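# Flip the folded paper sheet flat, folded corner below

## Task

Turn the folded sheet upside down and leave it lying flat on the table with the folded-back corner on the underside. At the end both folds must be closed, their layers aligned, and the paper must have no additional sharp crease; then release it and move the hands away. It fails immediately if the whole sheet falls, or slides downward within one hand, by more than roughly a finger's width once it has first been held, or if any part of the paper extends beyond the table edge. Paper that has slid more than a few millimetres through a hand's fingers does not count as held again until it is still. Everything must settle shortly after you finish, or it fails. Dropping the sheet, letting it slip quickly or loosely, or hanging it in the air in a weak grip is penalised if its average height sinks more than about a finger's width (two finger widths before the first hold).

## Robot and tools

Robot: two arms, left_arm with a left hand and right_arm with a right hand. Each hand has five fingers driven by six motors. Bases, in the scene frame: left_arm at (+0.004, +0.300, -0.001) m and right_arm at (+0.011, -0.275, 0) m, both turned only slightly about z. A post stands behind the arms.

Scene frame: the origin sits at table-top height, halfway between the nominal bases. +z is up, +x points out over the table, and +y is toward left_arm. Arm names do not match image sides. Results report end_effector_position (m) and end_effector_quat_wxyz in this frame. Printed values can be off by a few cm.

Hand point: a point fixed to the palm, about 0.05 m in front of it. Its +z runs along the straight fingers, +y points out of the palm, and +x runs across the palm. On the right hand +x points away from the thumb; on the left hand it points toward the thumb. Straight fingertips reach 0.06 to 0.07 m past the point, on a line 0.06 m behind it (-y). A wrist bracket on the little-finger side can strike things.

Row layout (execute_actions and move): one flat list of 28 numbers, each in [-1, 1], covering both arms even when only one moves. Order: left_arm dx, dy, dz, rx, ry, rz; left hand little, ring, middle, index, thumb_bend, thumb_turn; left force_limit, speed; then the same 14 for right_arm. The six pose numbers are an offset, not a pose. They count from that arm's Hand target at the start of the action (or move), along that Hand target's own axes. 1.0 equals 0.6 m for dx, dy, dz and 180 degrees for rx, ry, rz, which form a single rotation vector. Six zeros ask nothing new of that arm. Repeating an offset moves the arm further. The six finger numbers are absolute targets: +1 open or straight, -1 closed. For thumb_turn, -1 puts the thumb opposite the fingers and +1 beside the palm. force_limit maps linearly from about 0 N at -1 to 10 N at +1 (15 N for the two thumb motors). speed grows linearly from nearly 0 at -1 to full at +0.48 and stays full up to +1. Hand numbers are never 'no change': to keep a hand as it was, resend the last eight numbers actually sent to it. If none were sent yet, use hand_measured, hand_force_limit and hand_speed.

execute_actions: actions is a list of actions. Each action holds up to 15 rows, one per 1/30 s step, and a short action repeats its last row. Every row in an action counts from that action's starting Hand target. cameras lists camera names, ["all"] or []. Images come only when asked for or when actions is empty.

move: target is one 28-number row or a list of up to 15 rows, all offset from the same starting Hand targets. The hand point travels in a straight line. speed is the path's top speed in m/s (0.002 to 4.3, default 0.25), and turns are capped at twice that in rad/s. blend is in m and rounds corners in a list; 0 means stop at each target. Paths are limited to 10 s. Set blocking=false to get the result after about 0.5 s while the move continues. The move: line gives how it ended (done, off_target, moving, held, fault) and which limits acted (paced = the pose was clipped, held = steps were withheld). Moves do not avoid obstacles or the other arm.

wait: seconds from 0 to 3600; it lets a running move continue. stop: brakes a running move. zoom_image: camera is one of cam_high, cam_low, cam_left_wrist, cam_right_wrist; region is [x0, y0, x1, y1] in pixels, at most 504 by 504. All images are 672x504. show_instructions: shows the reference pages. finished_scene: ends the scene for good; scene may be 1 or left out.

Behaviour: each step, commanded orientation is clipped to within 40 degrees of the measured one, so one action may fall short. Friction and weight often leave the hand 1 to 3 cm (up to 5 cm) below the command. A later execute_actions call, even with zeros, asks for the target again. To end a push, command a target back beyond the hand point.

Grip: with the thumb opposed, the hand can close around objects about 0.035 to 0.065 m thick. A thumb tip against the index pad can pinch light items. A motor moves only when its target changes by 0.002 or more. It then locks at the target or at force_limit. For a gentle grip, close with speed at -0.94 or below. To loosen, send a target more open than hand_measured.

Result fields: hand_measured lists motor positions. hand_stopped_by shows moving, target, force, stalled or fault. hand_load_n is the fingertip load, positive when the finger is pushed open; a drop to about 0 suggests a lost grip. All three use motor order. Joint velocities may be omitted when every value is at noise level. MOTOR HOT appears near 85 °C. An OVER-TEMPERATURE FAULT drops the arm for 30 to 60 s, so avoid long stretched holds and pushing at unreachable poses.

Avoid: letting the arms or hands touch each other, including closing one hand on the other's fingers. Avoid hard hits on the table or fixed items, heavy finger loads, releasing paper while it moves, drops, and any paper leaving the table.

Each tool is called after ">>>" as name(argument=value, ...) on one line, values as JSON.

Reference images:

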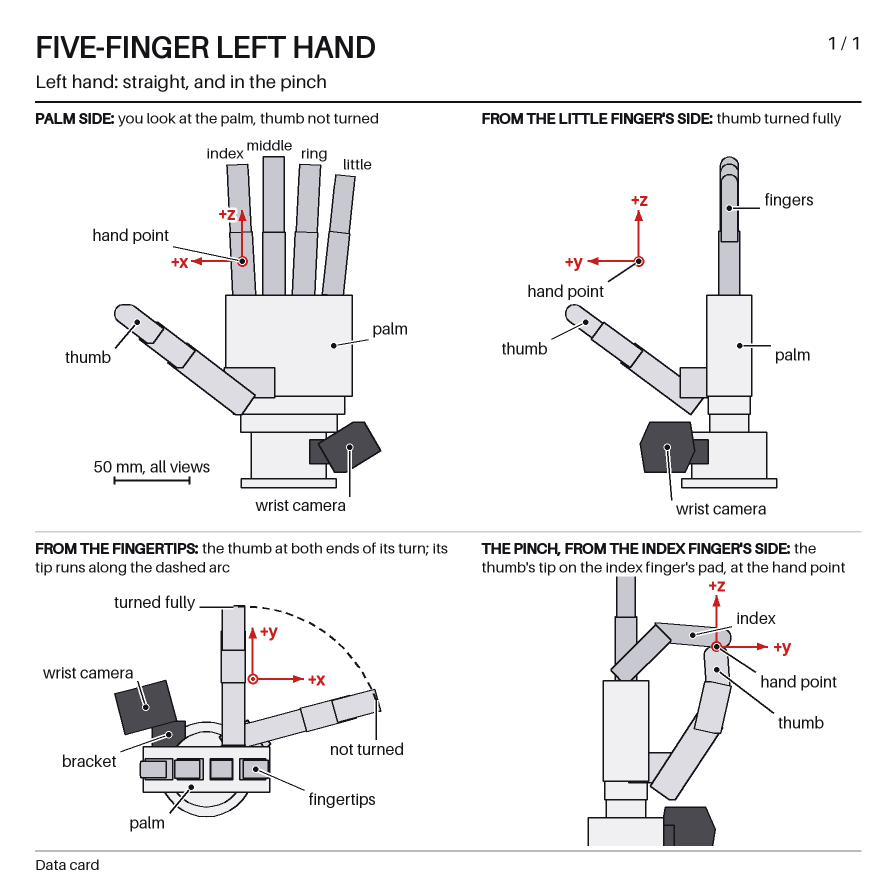

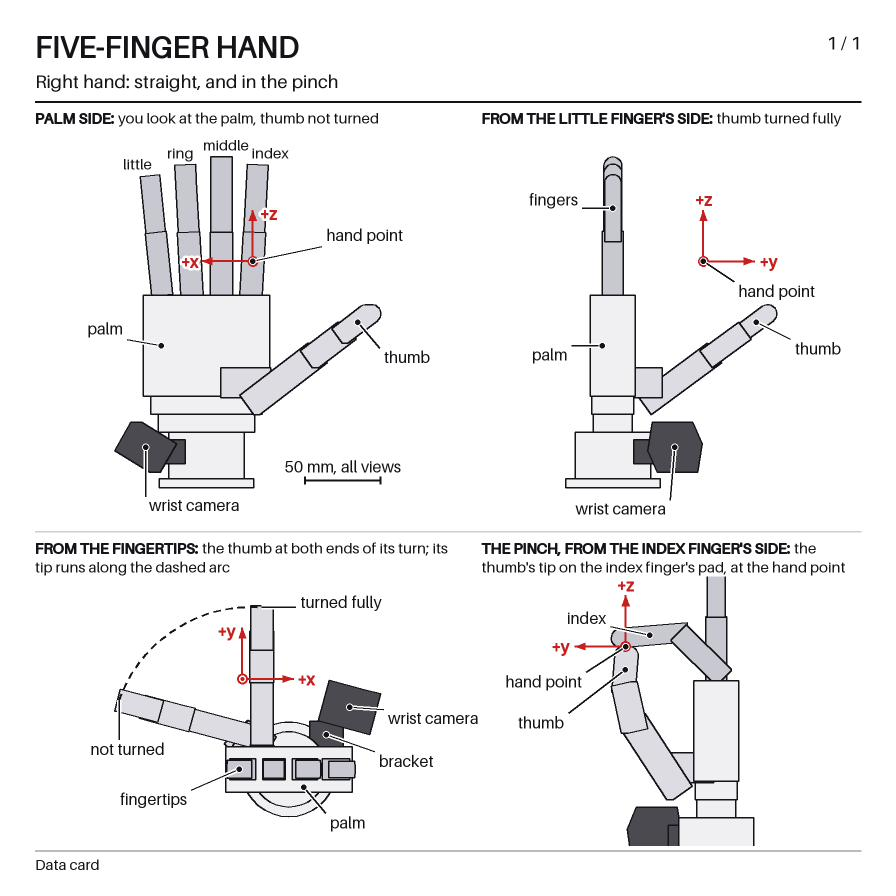

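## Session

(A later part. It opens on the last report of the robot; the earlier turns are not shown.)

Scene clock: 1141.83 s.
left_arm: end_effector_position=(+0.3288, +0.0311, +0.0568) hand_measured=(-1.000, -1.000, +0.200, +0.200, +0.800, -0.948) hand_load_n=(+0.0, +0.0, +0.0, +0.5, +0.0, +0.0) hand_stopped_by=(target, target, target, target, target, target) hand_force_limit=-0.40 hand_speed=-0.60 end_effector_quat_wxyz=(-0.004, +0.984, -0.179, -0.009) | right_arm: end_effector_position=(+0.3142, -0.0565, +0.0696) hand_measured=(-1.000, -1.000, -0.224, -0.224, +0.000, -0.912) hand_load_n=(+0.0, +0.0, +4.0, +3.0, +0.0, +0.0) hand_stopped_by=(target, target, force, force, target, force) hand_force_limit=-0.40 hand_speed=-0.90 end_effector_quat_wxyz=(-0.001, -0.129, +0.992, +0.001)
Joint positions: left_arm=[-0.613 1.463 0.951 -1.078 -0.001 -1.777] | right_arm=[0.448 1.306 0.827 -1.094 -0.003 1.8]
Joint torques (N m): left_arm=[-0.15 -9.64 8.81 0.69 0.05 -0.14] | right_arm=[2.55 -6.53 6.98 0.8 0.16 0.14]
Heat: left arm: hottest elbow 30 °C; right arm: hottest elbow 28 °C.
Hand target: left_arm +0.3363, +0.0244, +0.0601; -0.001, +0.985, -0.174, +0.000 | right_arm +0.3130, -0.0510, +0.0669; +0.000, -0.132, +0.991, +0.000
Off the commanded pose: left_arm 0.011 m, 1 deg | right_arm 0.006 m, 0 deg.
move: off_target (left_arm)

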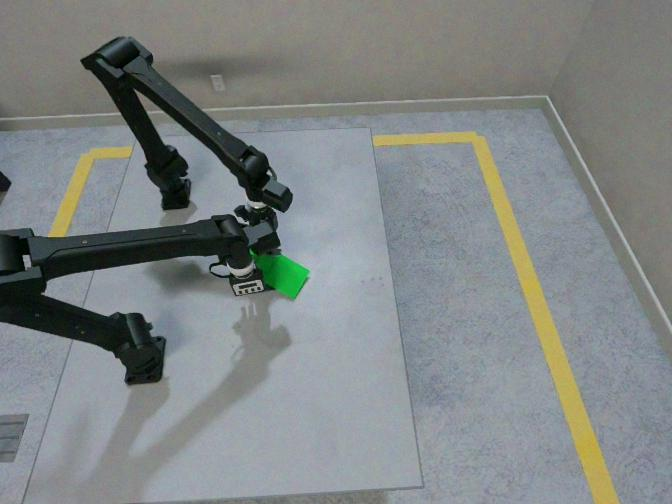

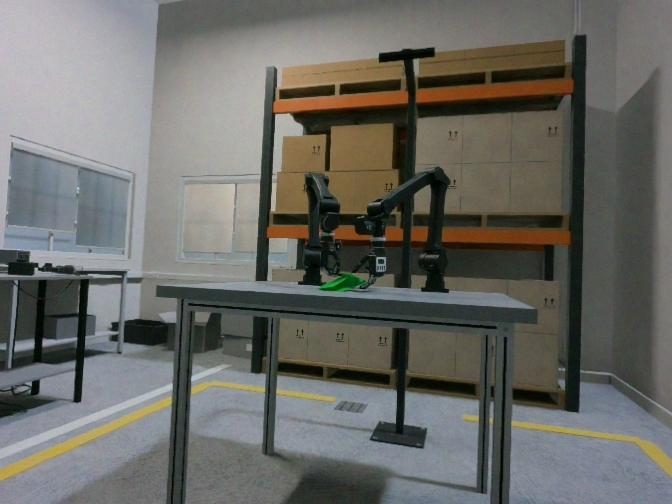

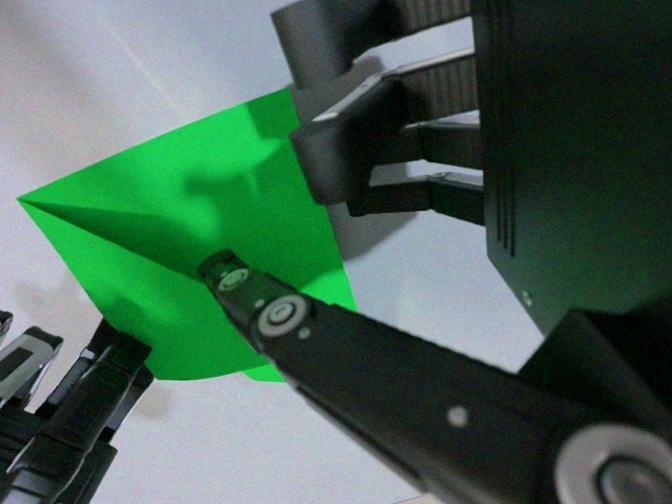

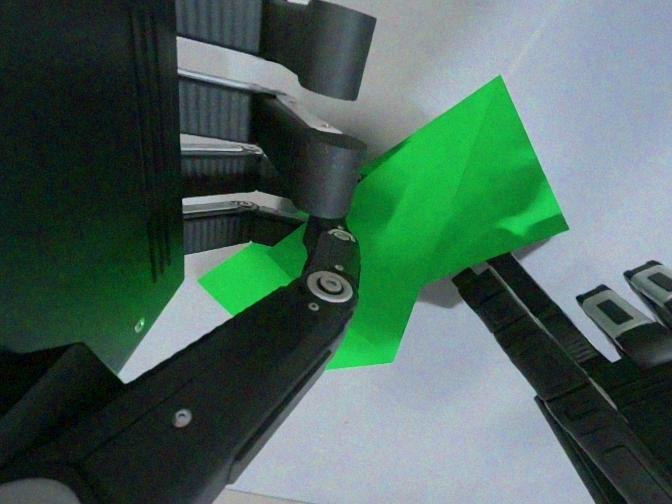

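>>> move(target=[[0.0193, 0.0593, -0.005, 0, 0, 0, -1.0, -1.0, 0.2, 0.2, 0.8, -0.948, -0.4, -0.6, 0, 0, 0, 0, 0, 0, -1.0, -1.0, -0.5, -0.5, 0.0, -0.948, -0.4, -0.9]], speed=0.05, cameras=["all"])

>>> zoom_image(camera="cam_low", region=[290, 220, 390, 300])

>>> zoom_image(camera="cam_right_wrist", region=[350, 150, 672, 450])

Scene clock: 1151.83 s.
left_arm: end_effector_position=(+0.3201, +0.0005, +0.0498) hand_measured=(-1.000, -1.000, +0.200, +0.200, +0.800, -0.948) hand_load_n=(+0.0, +0.0, +0.0, +0.0, +0.0, +0.0) hand_stopped_by=(target, target, target, target, target, target) hand_force_limit=-0.40 hand_speed=-0.60 end_effector_quat_wxyz=(-0.008, +0.984, -0.179, -0.015) | right_arm: end_effector_position=(+0.3142, -0.0566, +0.0696) hand_measured=(-1.000, -1.000, -0.224, -0.224, +0.000, -0.912) hand_load_n=(+0.0, +0.0, +4.0, +3.0, +0.0, +0.0) hand_stopped_by=(target, target, force, force, target, force) hand_force_limit=-0.40 hand_speed=-0.90 end_effector_quat_wxyz=(-0.001, -0.129, +0.992, +0.001)
Joint positions: left_arm=[-0.692 1.507 0.981 -1.078 -0.001 -1.856] | right_arm=[0.448 1.306 0.827 -1.094 -0.002 1.8]
Joint torques (N m): left_arm=[-0.09 -10.17 11.37 0.16 0.07 -0.15] | right_arm=[2.08 -6.95 6.93 0.81 0.14 0.17]
Heat: left arm: hottest elbow 30 °C; right arm: hottest elbow 28 °C.
Hand target: left_arm +0.3349, -0.0130, +0.0630; -0.001, +0.985, -0.174, +0.000 | right_arm +0.3131, -0.0510, +0.0669; +0.000, -0.132, +0.991, +0.000
Off the commanded pose: left_arm 0.024 m, 2 deg | right_arm 0.006 m, 0 deg.
move: off_target (left_arm)

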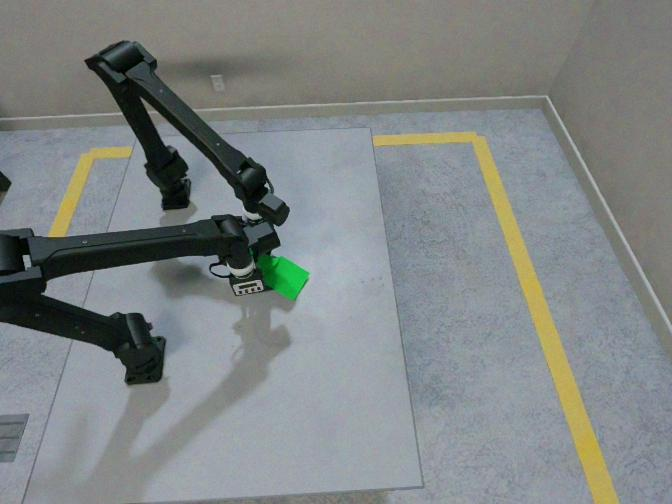

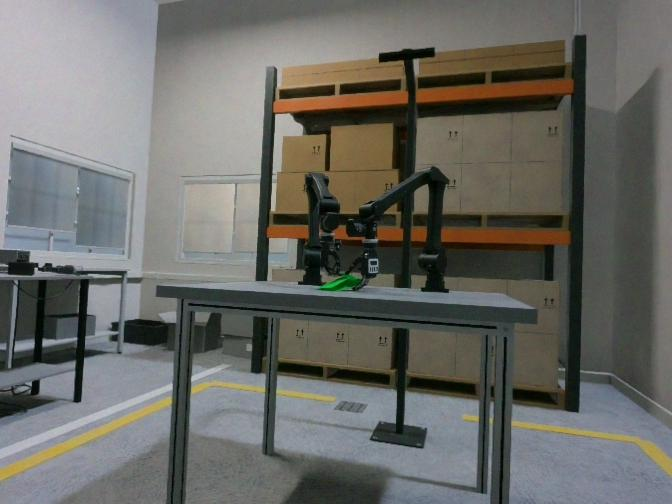

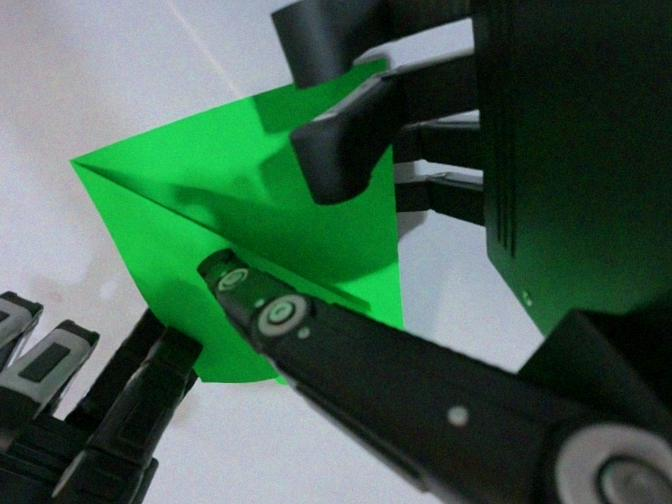

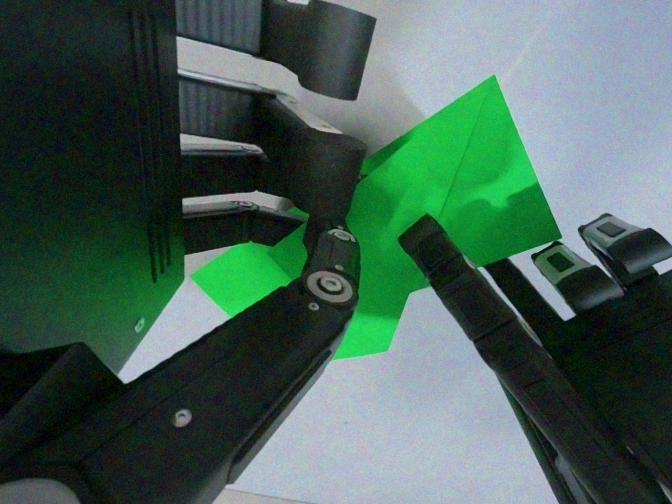

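Scaled by 5.040.

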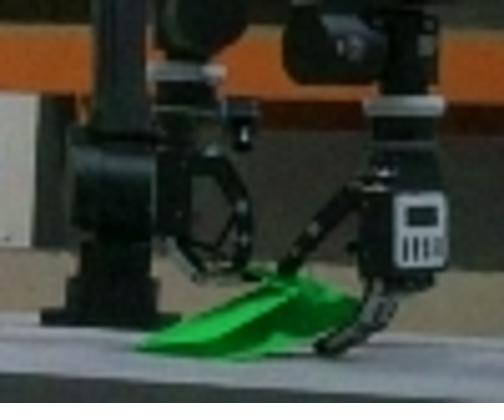

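Scaled by 1.565.

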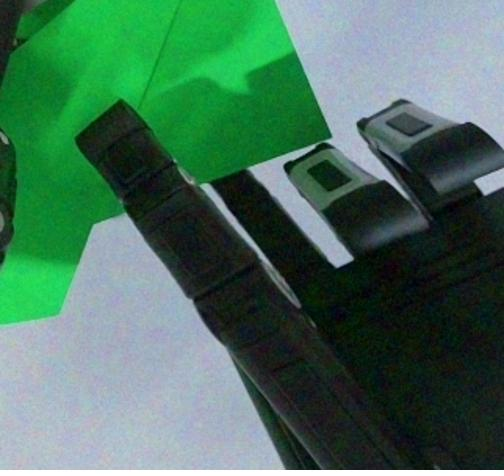

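>>> move(target=[[0, 0, -0.022, 0, 0, 0, -1.0, -1.0, 0.2, 0.2, 0.8, -0.948, -0.4, -0.6, 0, 0, 0, 0, 0, 0, -1.0, -1.0, -0.5, -0.5, 0.0, -0.948, -0.4, -0.9]], speed=0.05, cameras=["cam_low", "cam_right_wrist", "cam_left_wrist"])

>>> zoom_image(camera="cam_low", region=[290, 220, 390, 300])

Scene clock: 1163.80 s.
left_arm: end_effector_position=(+0.3212, -0.0002, +0.0560) hand_measured=(-1.000, -1.000, +0.200, +0.200, +0.800, -0.948) hand_load_n=(+0.0, +0.0, +0.0, +0.0, +0.0, +0.0) hand_stopped_by=(target, target, target, target, target, target) hand_force_limit=-0.40 hand_speed=-0.60 end_effector_quat_wxyz=(-0.010, +0.984, -0.178, -0.019) | right_arm: end_effector_position=(+0.3142, -0.0566, +0.0696) hand_measured=(-1.000, -1.000, -0.224, -0.224, +0.000, -0.912) hand_load_n=(+0.5, +0.0, +4.0, +3.0, +0.0, +0.0) hand_stopped_by=(target, target, force, force, target, force) hand_force_limit=-0.40 hand_speed=-0.90 end_effector_quat_wxyz=(-0.001, -0.129, +0.992, +0.001)
Joint positions: left_arm=[-0.692 1.507 1 -1.107 -0.001 -1.857] | right_arm=[0.448 1.306 0.827 -1.094 -0.002 1.8]
Joint torques (N m): left_arm=[-0.15 -11.63 11.47 -0.16 0.07 -0.14] | right_arm=[2.49 -7 7.19 0.77 0.14 0.15]
Heat: left arm: hottest elbow 30 °C; right arm: hottest elbow 28 °C.
Hand target: left_arm +0.3349, -0.0131, +0.0762; -0.001, +0.985, -0.174, +0.000 | right_arm +0.3131, -0.0510, +0.0669; +0.000, -0.132, +0.991, +0.000
Off the commanded pose: left_arm 0.028 m, 3 deg | right_arm 0.006 m, 0 deg.
move: off_target (left_arm)
Images, in order (width x height): cam_low 672x504, cam_left_wrist 672x504, cam_right_wrist 672x504.

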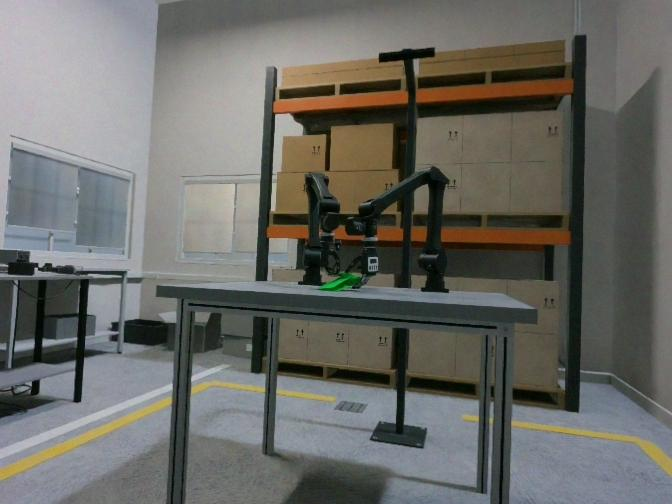

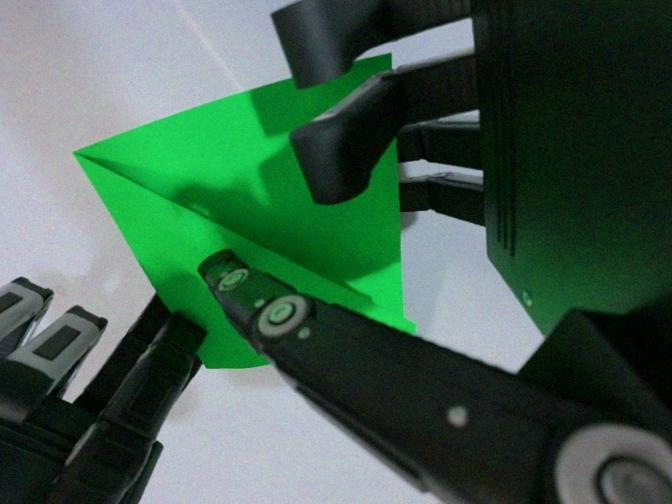

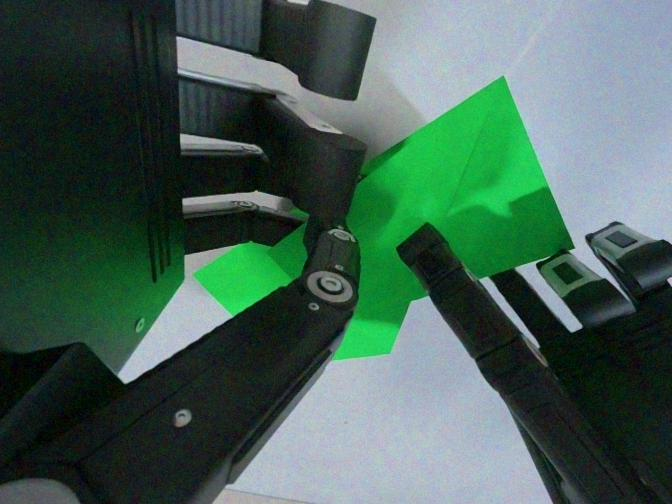

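Scaled by 5.040.

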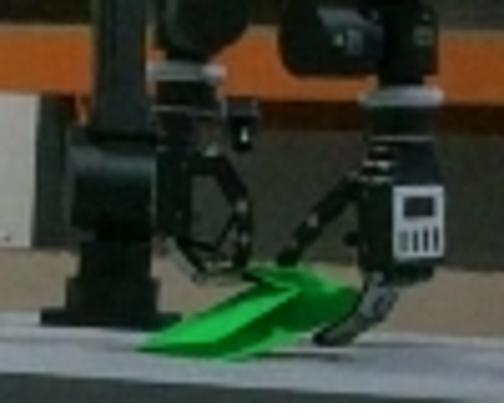

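>>> move(target=[[0.045, 0, -0.008, 0, 0, 0, -1.0, -1.0, 0.2, 0.2, 0.8, -0.948, -0.4, -0.6, 0, 0, 0, 0, 0, 0, -1.0, -1.0, -0.5, -0.5, 0.0, -0.948, -0.4, -0.9]], speed=0.05, cameras=["cam_low", "cam_right_wrist", "cam_left_wrist"])

>>> zoom_image(camera="cam_low", region=[290, 220, 390, 300])

Scene clock: 1169.40 s.
left_arm: end_effector_position=(+0.3437, -0.0141, +0.0655) hand_measured=(-1.000, -1.000, +0.200, +0.200, +0.800, -0.948) hand_load_n=(+0.0, +0.0, +0.0, +0.0, +0.0, +0.0) hand_stopped_by=(target, target, target, target, target, target) hand_force_limit=-0.40 hand_speed=-0.60 end_effector_quat_wxyz=(-0.008, +0.984, -0.176, -0.014) | right_arm: end_effector_position=(+0.3142, -0.0566, +0.0696) hand_measured=(-1.000, -1.000, -0.224, -0.224, +0.000, -0.912) hand_load_n=(+0.0, +0.0, +4.0, +3.0, +0.0, +0.0) hand_stopped_by=(target, target, force, force, target, force) hand_force_limit=-0.40 hand_speed=-0.90 end_effector_quat_wxyz=(-0.001, -0.128, +0.992, +0.001)
Joint positions: left_arm=[-0.686 1.552 1.078 -1.129 -0.001 -1.857] | right_arm=[0.448 1.306 0.827 -1.094 -0.002 1.801]
Joint torques (N m): left_arm=[0.97 -11.4 11.85 -0.13 0.04 0.04] | right_arm=[2.32 -7 7.05 0.76 0.12 0.15]
Heat: left arm: hottest elbow 30 °C; right arm: hottest elbow 28 °C.
Hand target: left_arm +0.3602, -0.0223, +0.0809; -0.001, +0.985, -0.174, +0.000 | right_arm +0.3131, -0.0510, +0.0669; +0.000, -0.132, +0.991, +0.000
Off the commanded pose: left_arm 0.024 m, 2 deg | right_arm 0.006 m, 0 deg.
move: off_target (left_arm)
Images, in order (width x height): cam_low 672x504, cam_left_wrist 672x504, cam_right_wrist 672x504.

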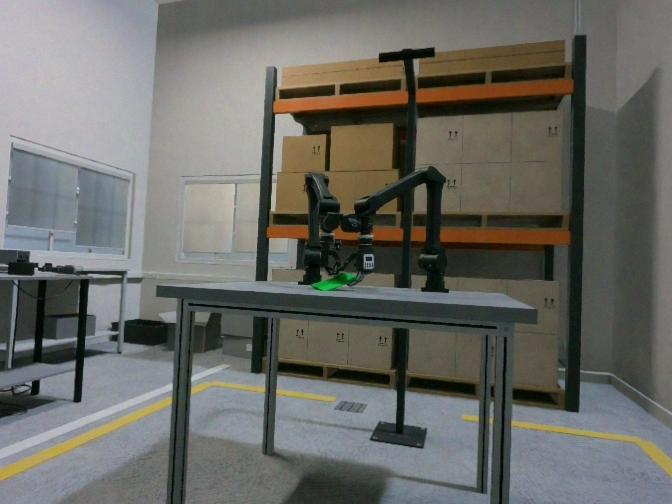

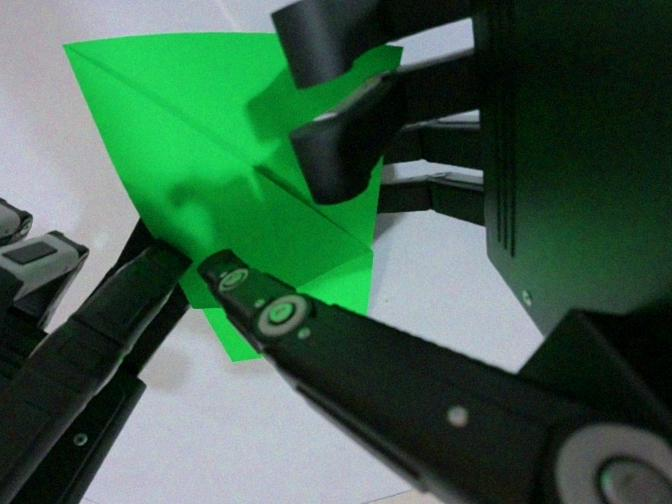

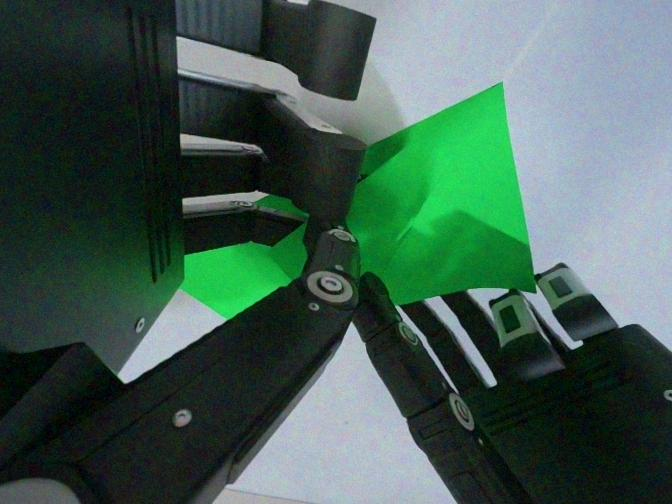

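Scaled by 5.040.

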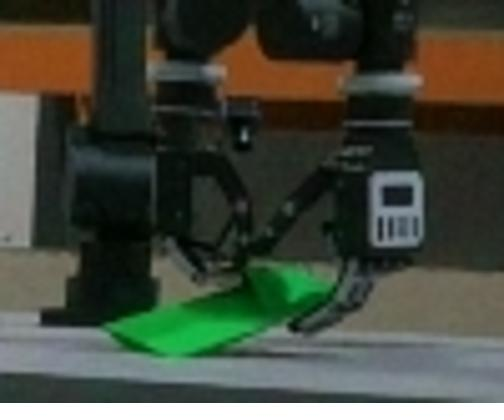

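>>> move(target=[[0, 0, 0, 0, 0, 0, -1.0, -1.0, 0.2, 0.2, 0.35, -0.948, -0.2, -0.7, 0, 0, 0, 0, 0, 0, -1.0, -1.0, -0.5, -0.5, 0.0, -0.948, -0.4, -0.9]], speed=0.05, cameras=["cam_low", "cam_right_wrist", "cam_left_wrist"])

>>> zoom_image(camera="cam_low", region=[290, 220, 390, 300])

Scene clock: 1196.70 s.
left_arm: end_effector_position=(+0.3437, -0.0141, +0.0655) hand_measured=(-1.000, -1.000, +0.200, +0.200, +0.350, -0.948) hand_load_n=(+0.0, +0.0, +0.0, +0.5, +0.0, +0.0) hand_stopped_by=(target, target, target, target, target, target) hand_force_limit=-0.20 hand_speed=-0.70 end_effector_quat_wxyz=(-0.008, +0.984, -0.176, -0.014) | right_arm: end_effector_position=(+0.3142, -0.0566, +0.0696) hand_measured=(-1.000, -1.000, -0.224, -0.224, +0.000, -0.912) hand_load_n=(+0.0, +0.0, +4.0, +3.0, +0.0, +0.0) hand_stopped_by=(target, target, force, force, target, force) hand_force_limit=-0.40 hand_speed=-0.90 end_effector_quat_wxyz=(-0.001, -0.128, +0.992, +0.001)
Joint positions: left_arm=[-0.686 1.552 1.078 -1.129 -0.001 -1.857] | right_arm=[0.448 1.306 0.827 -1.094 -0.002 1.801]
Joint torques (N m): left_arm=[0.91 -11.34 11.85 -0.16 0.03 0.04] | right_arm=[2.43 -7.06 6.99 0.75 0.13 0.14]
Heat: left arm: hottest elbow 32 °C; right arm: hottest elbow 28 °C.
Hand target: left_arm +0.3602, -0.0223, +0.0809; -0.001, +0.985, -0.174, +0.000 | right_arm +0.3131, -0.0510, +0.0669; +0.000, -0.132, +0.991, +0.000
Off the commanded pose: left_arm 0.024 m, 2 deg | right_arm 0.006 m, 0 deg.
move: done
Images, in order (width x height): cam_low 672x504, cam_left_wrist 672x504, cam_right_wrist 672x504.

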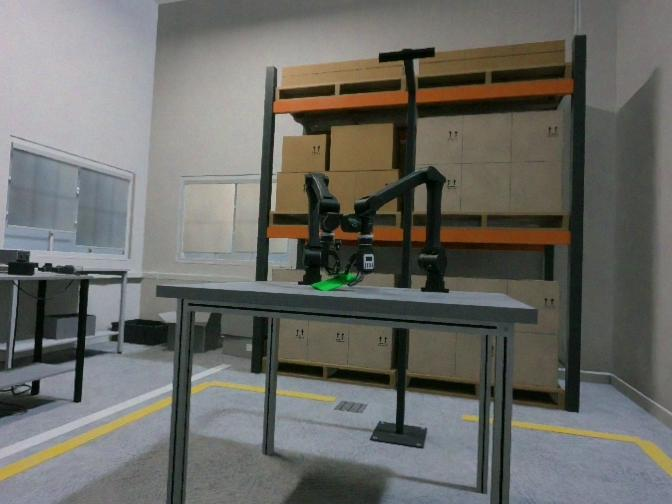

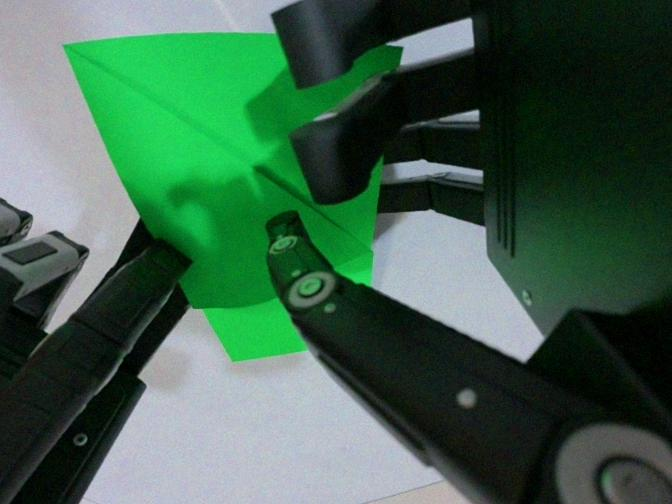

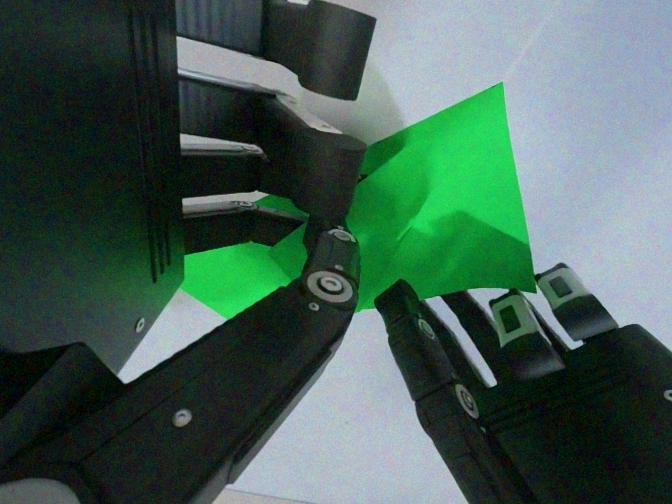

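Scaled by 5.040.

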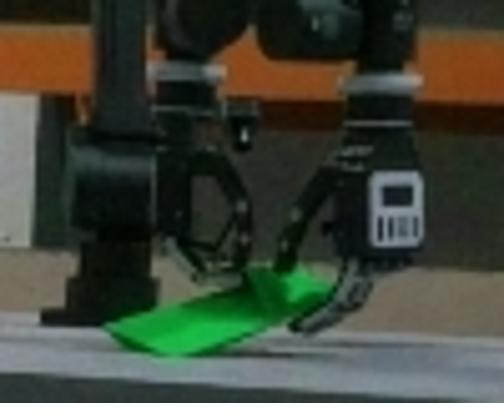

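>>> move(target=[[0.0133, 0.0167, 0, 0, 0, 0, -1.0, -1.0, 0.2, 0.2, 0.35, -0.948, -0.2, -0.7, 0, 0, 0, 0, 0, 0, -1.0, -1.0, -0.5, -0.5, 0.0, -0.948, -0.4, -0.9]], speed=0.04, cameras=["cam_low", "cam_right_wrist", "cam_left_wrist"])

>>> zoom_image(camera="cam_low", region=[290, 220, 390, 300])

Scene clock: 1203.23 s.
left_arm: end_effector_position=(+0.3517, -0.0214, +0.0663) hand_measured=(-1.000, -1.000, +0.200, +0.200, +0.350, -0.948) hand_load_n=(+0.0, +0.0, +0.0, +0.0, +0.0, +0.0) hand_stopped_by=(target, target, target, target, target, target) hand_force_limit=-0.20 hand_speed=-0.70 end_effector_quat_wxyz=(-0.007, +0.984, -0.177, -0.013) | right_arm: end_effector_position=(+0.3143, -0.0566, +0.0696) hand_measured=(-1.000, -1.000, -0.224, -0.224, +0.000, -0.912) hand_load_n=(+0.0, +0.0, +4.0, +3.0, +0.0, +0.0) hand_stopped_by=(target, target, force, force, target, force) hand_force_limit=-0.40 hand_speed=-0.90 end_effector_quat_wxyz=(-0.001, -0.128, +0.992, +0.001)
Joint positions: left_arm=[-0.689 1.576 1.11 -1.134 -0.001 -1.857] | right_arm=[0.448 1.306 0.827 -1.094 -0.002 1.801]
Joint torques (N m): left_arm=[-0.32 -11.63 11.84 -0.1 0.05 -0.12] | right_arm=[2.32 -6.59 6.97 0.72 0.15 0.15]
Heat: left arm: hottest elbow 33 °C; right arm: hottest elbow 28 °C.
Hand target: left_arm +0.3644, -0.0344, +0.0811; -0.001, +0.985, -0.174, +0.000 | right_arm +0.3131, -0.0510, +0.0669; +0.000, -0.132, +0.991, +0.000
Off the commanded pose: left_arm 0.023 m, 2 deg | right_arm 0.006 m, 1 deg.
move: off_target (left_arm)
Images, in order (width x height): cam_low 672x504, cam_left_wrist 672x504, cam_right_wrist 672x504.

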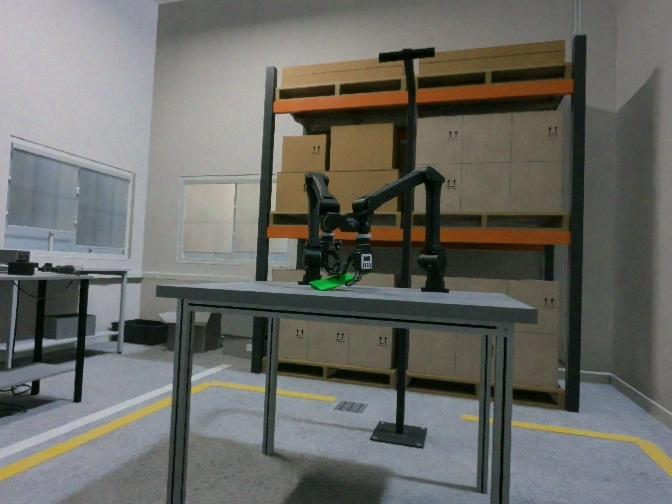

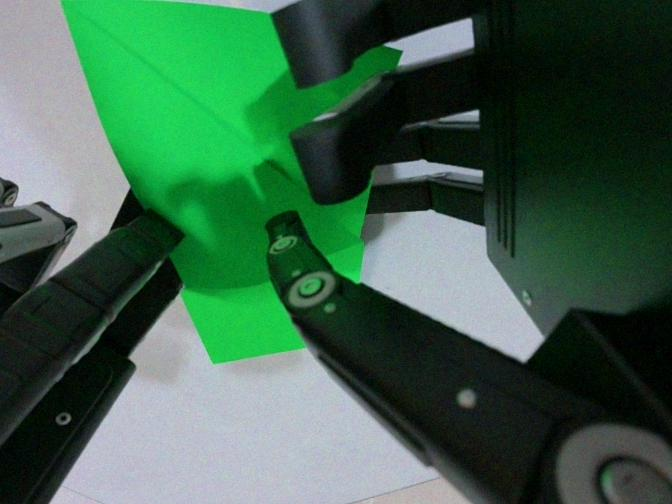

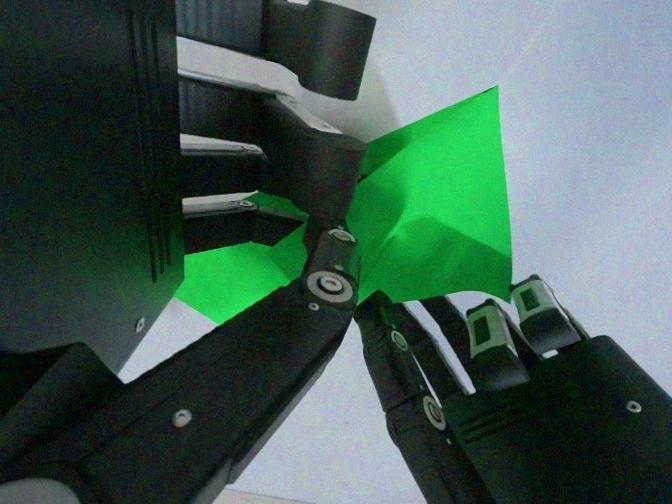

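Scaled by 5.040.

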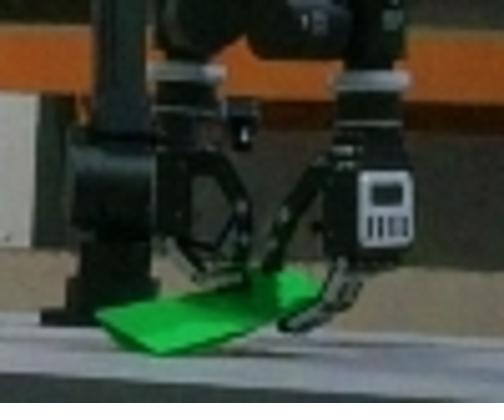

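>>> move(target=[[0.02, 0.003, 0, 0, 0, 0, -1.0, -1.0, 0.2, 0.2, 0.35, -0.948, -0.2, -0.7, 0, 0, 0, 0, 0, 0, -1.0, -1.0, -0.5, -0.5, 0.0, -0.948, -0.4, -0.9]], speed=0.04, cameras=["cam_low", "cam_right_wrist", "cam_left_wrist"])

>>> zoom_image(camera="cam_low", region=[290, 220, 390, 300])

Scene clock: 1227.97 s.
left_arm: end_effector_position=(+0.3613, -0.0286, +0.0662) hand_measured=(-1.000, -1.000, +0.200, +0.200, +0.350, -0.948) hand_load_n=(+0.0, +0.0, +0.0, +0.0, +0.0, +0.0) hand_stopped_by=(target, target, target, target, target, target) hand_force_limit=-0.20 hand_speed=-0.70 end_effector_quat_wxyz=(-0.007, +0.984, -0.177, -0.013) | right_arm: end_effector_position=(+0.3143, -0.0566, +0.0696) hand_measured=(-1.000, -1.000, -0.224, -0.224, +0.000, -0.912) hand_load_n=(+0.0, +0.0, +4.0, +3.0, +0.0, +0.0) hand_stopped_by=(target, target, force, force, target, force) hand_force_limit=-0.40 hand_speed=-0.90 end_effector_quat_wxyz=(-0.001, -0.128, +0.992, +0.001)
Joint positions: left_arm=[-0.689 1.605 1.145 -1.141 -0.001 -1.857] | right_arm=[0.448 1.306 0.827 -1.094 -0.002 1.801]
Joint torques (N m): left_arm=[0.09 -12.22 11.85 -0.1 0.06 -0.09] | right_arm=[2.43 -7.36 6.94 0.84 0.1 0.12]
Heat: left arm: hottest elbow 31 °C; right arm: hottest elbow 28 °C.
Hand target: left_arm +0.3750, -0.0402, +0.0810; -0.001, +0.985, -0.174, +0.000 | right_arm +0.3131, -0.0510, +0.0669; +0.000, -0.132, +0.991, +0.000
Off the commanded pose: left_arm 0.023 m, 2 deg | right_arm 0.006 m, 0 deg.
move: off_target (left_arm)
Images, in order (width x height): cam_low 672x504, cam_left_wrist 672x504, cam_right_wrist 672x504.

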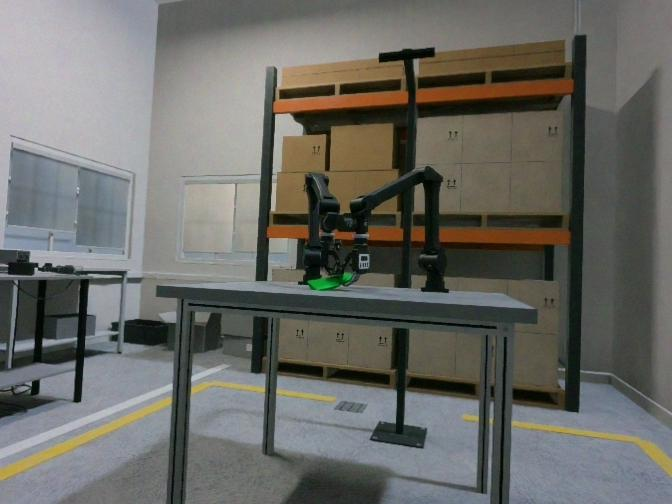

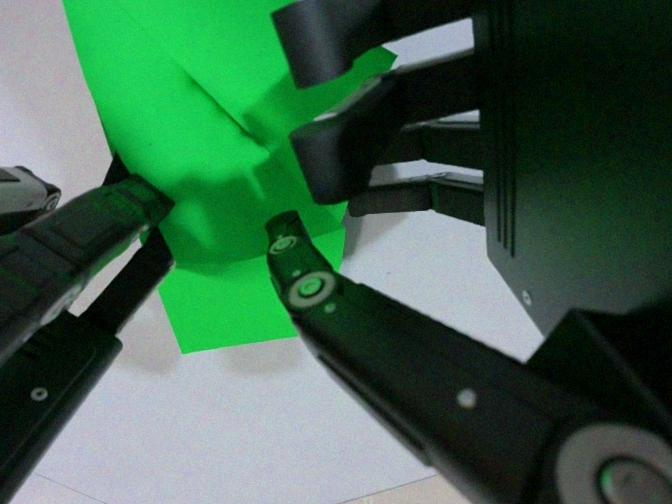

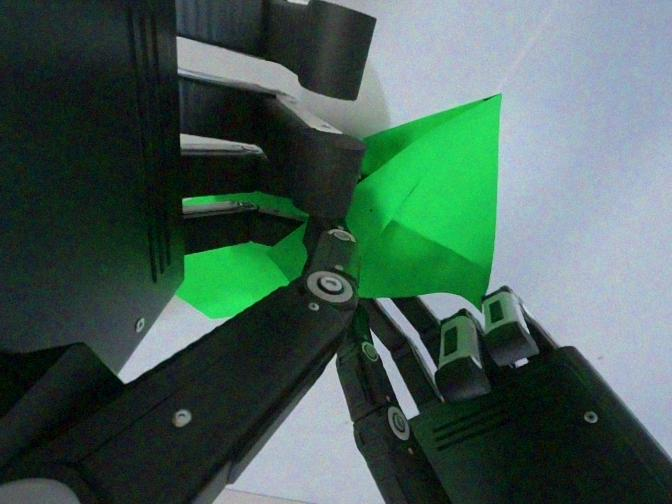

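Scaled by 5.040.

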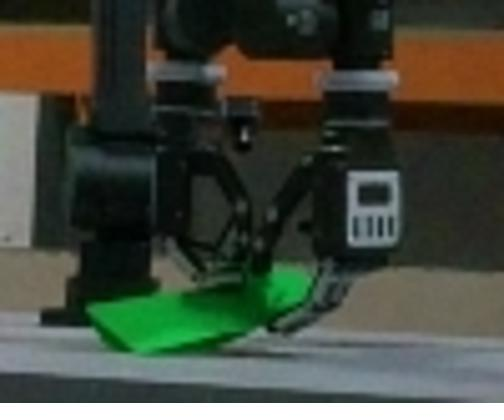

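>>> move(target=[[-0.03, -0.1, 0, 0, 0, 0, -1.0, -1.0, 0.2, 0.2, 0.6, -0.948, -0.2, -0.7, 0, 0, 0, 0, 0, 0, -1.0, -1.0, -0.5, -0.5, 0.0, -0.948, -0.4, -0.9]], speed=0.06, cameras=["cam_low", "cam_right_wrist", "cam_left_wrist"])

>>> zoom_image(camera="cam_low", region=[290, 220, 390, 300])

Scene clock: 1257.23 s.
left_arm: end_effector_position=(+0.3771, +0.0213, +0.0726) hand_measured=(-1.000, -1.000, +0.200, +0.200, +0.600, -0.948) hand_load_n=(+0.0, +0.0, -0.5, +0.0, -0.5, +0.0) hand_stopped_by=(target, target, target, target, target, target) hand_force_limit=-0.20 hand_speed=-0.70 end_effector_quat_wxyz=(-0.005, +0.986, -0.168, -0.011) | right_arm: end_effector_position=(+0.3143, -0.0566, +0.0696) hand_measured=(-1.000, -1.000, -0.224, -0.224, +0.000, -0.912) hand_load_n=(+0.0, +0.0, +4.0, +3.0, +0.0, +0.0) hand_stopped_by=(target, target, force, force, target, force) hand_force_limit=-0.40 hand_speed=-0.90 end_effector_quat_wxyz=(-0.001, -0.128, +0.992, +0.001)
Joint positions: left_arm=[-0.573 1.556 1.103 -1.141 -0.001 -1.759] | right_arm=[0.448 1.306 0.827 -1.094 -0.002 1.801]
Joint torques (N m): left_arm=[0.73 -13.51 7.54 0.42 0.04 0.16] | right_arm=[2.32 -7.3 6.97 0.68 0.14 0.15]
Heat: left arm: hottest elbow 33 °C; right arm: hottest elbow 28 °C.
Hand target: left_arm +0.3785, +0.0223, +0.0810; +0.000, +0.985, -0.174, +0.000 | right_arm +0.3131, -0.0510, +0.0669; +0.000, -0.132, +0.991, +0.000
Off the commanded pose: left_arm 0.009 m, 1 deg | right_arm 0.006 m, 1 deg.
move: done
Images, in order (width x height): cam_low 672x504, cam_left_wrist 672x504, cam_right_wrist 672x504.

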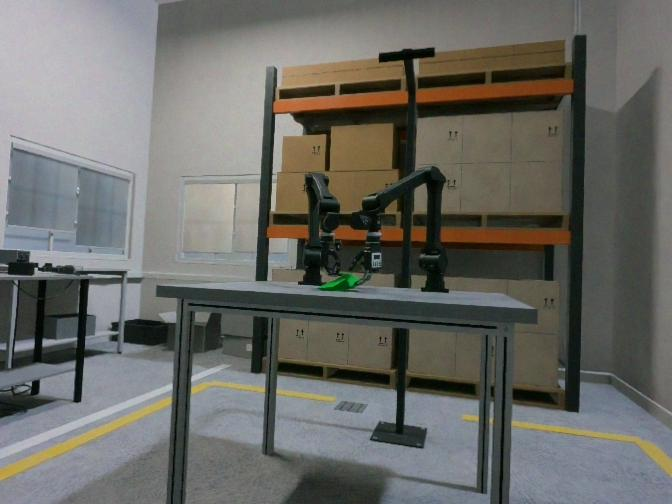

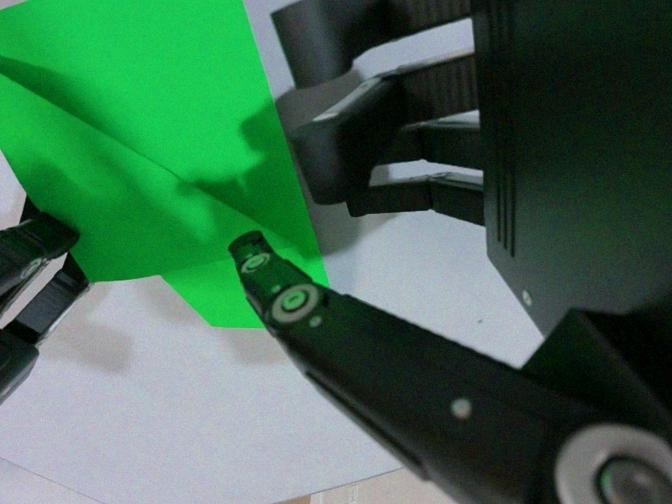

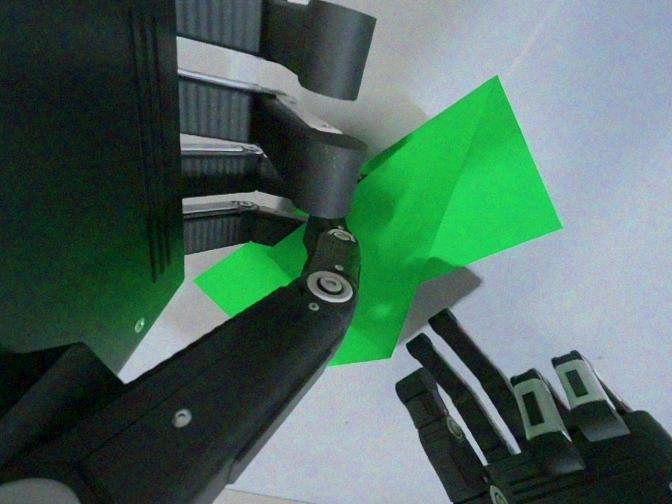

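Scaled by 5.040.

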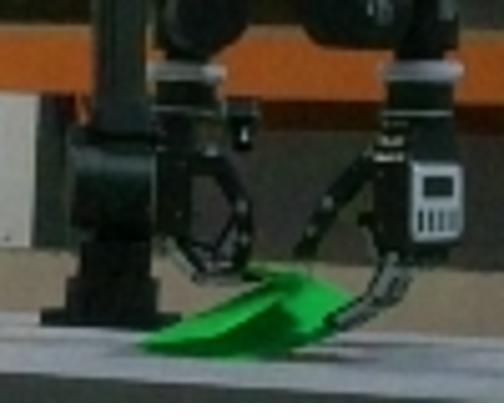

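>>> move(target=[[-0.066, -0.018, 0.025, 0, 0, 0, 0.2, 0.2, 0.2, 0.2, 0.8, -0.948, -0.2, -0.7, 0, 0, 0, 0, 0, 0, -1.0, -1.0, -0.5, -0.5, 0.0, -0.948, -0.4, -0.9]], speed=0.06, cameras=["cam_low", "cam_right_wrist", "cam_left_wrist"])

>>> zoom_image(camera="cam_low", region=[290, 220, 390, 300])

Scene clock: 1284.87 s.
left_arm: end_effector_position=(+0.3407, +0.0451, +0.0590) hand_measured=(+0.200, +0.200, +0.200, +0.200, +0.800, -0.948) hand_load_n=(+0.0, +0.0, +0.5, +0.0, +0.0, +0.0) hand_stopped_by=(target, target, target, target, target, target) hand_force_limit=-0.20 hand_speed=-0.70 end_effector_quat_wxyz=(-0.005, +0.985, -0.170, -0.013) | right_arm: end_effector_position=(+0.3143, -0.0566, +0.0696) hand_measured=(-1.000, -1.000, -0.224, -0.224, +0.000, -0.912) hand_load_n=(+0.0, +0.0, +4.0, +3.0, +0.0, +0.0) hand_stopped_by=(target, target, force, force, target, force) hand_force_limit=-0.40 hand_speed=-0.90 end_effector_quat_wxyz=(-0.001, -0.128, +0.992, +0.001)
Joint positions: left_arm=[-0.567 1.471 0.967 -1.096 -0.001 -1.748] | right_arm=[0.448 1.306 0.827 -1.094 -0.002 1.801]
Joint torques (N m): left_arm=[1.03 -11.69 7.38 0.7 0.04 0.16] | right_arm=[2.43 -6.77 6.91 0.68 0.11 0.13]
Heat: left arm: hottest elbow 30 °C; right arm: hottest elbow 28 °C.
Hand target: left_arm +0.3451, +0.0458, +0.0662; +0.000, +0.985, -0.174, +0.000 | right_arm +0.3131, -0.0510, +0.0669; +0.000, -0.132, +0.991, +0.000
Off the commanded pose: left_arm 0.008 m, 2 deg | right_arm 0.006 m, 1 deg.
move: done
Images, in order (width x height): cam_low 672x504, cam_left_wrist 672x504, cam_right_wrist 672x504.

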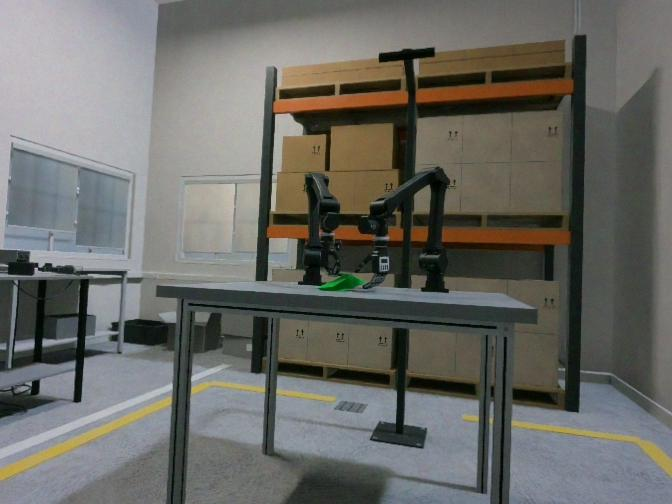

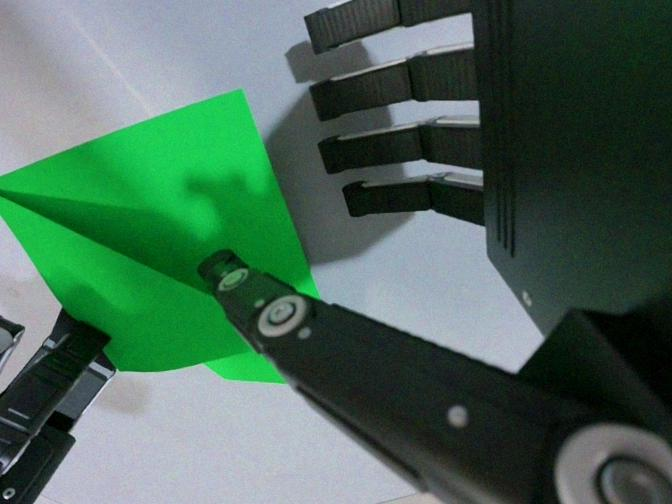

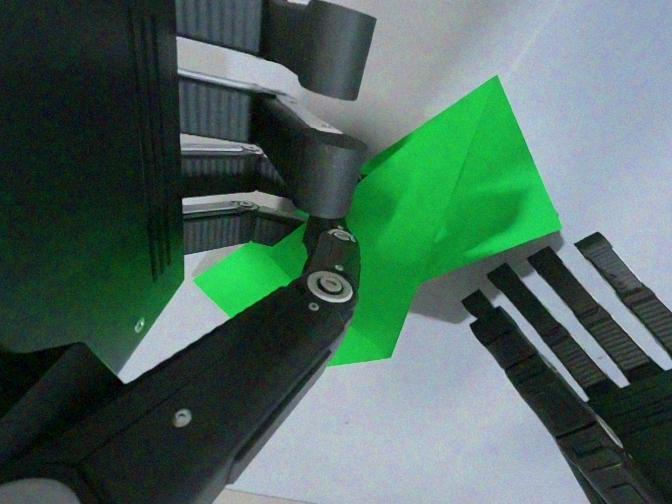

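Scaled by 5.040.

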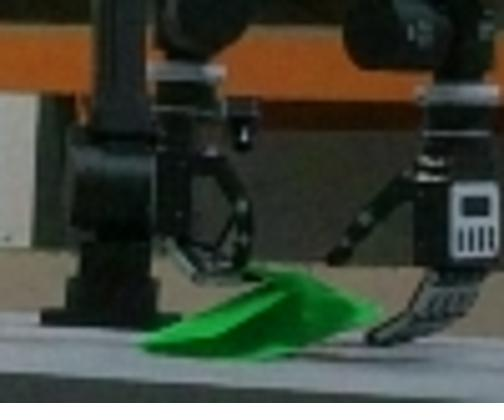

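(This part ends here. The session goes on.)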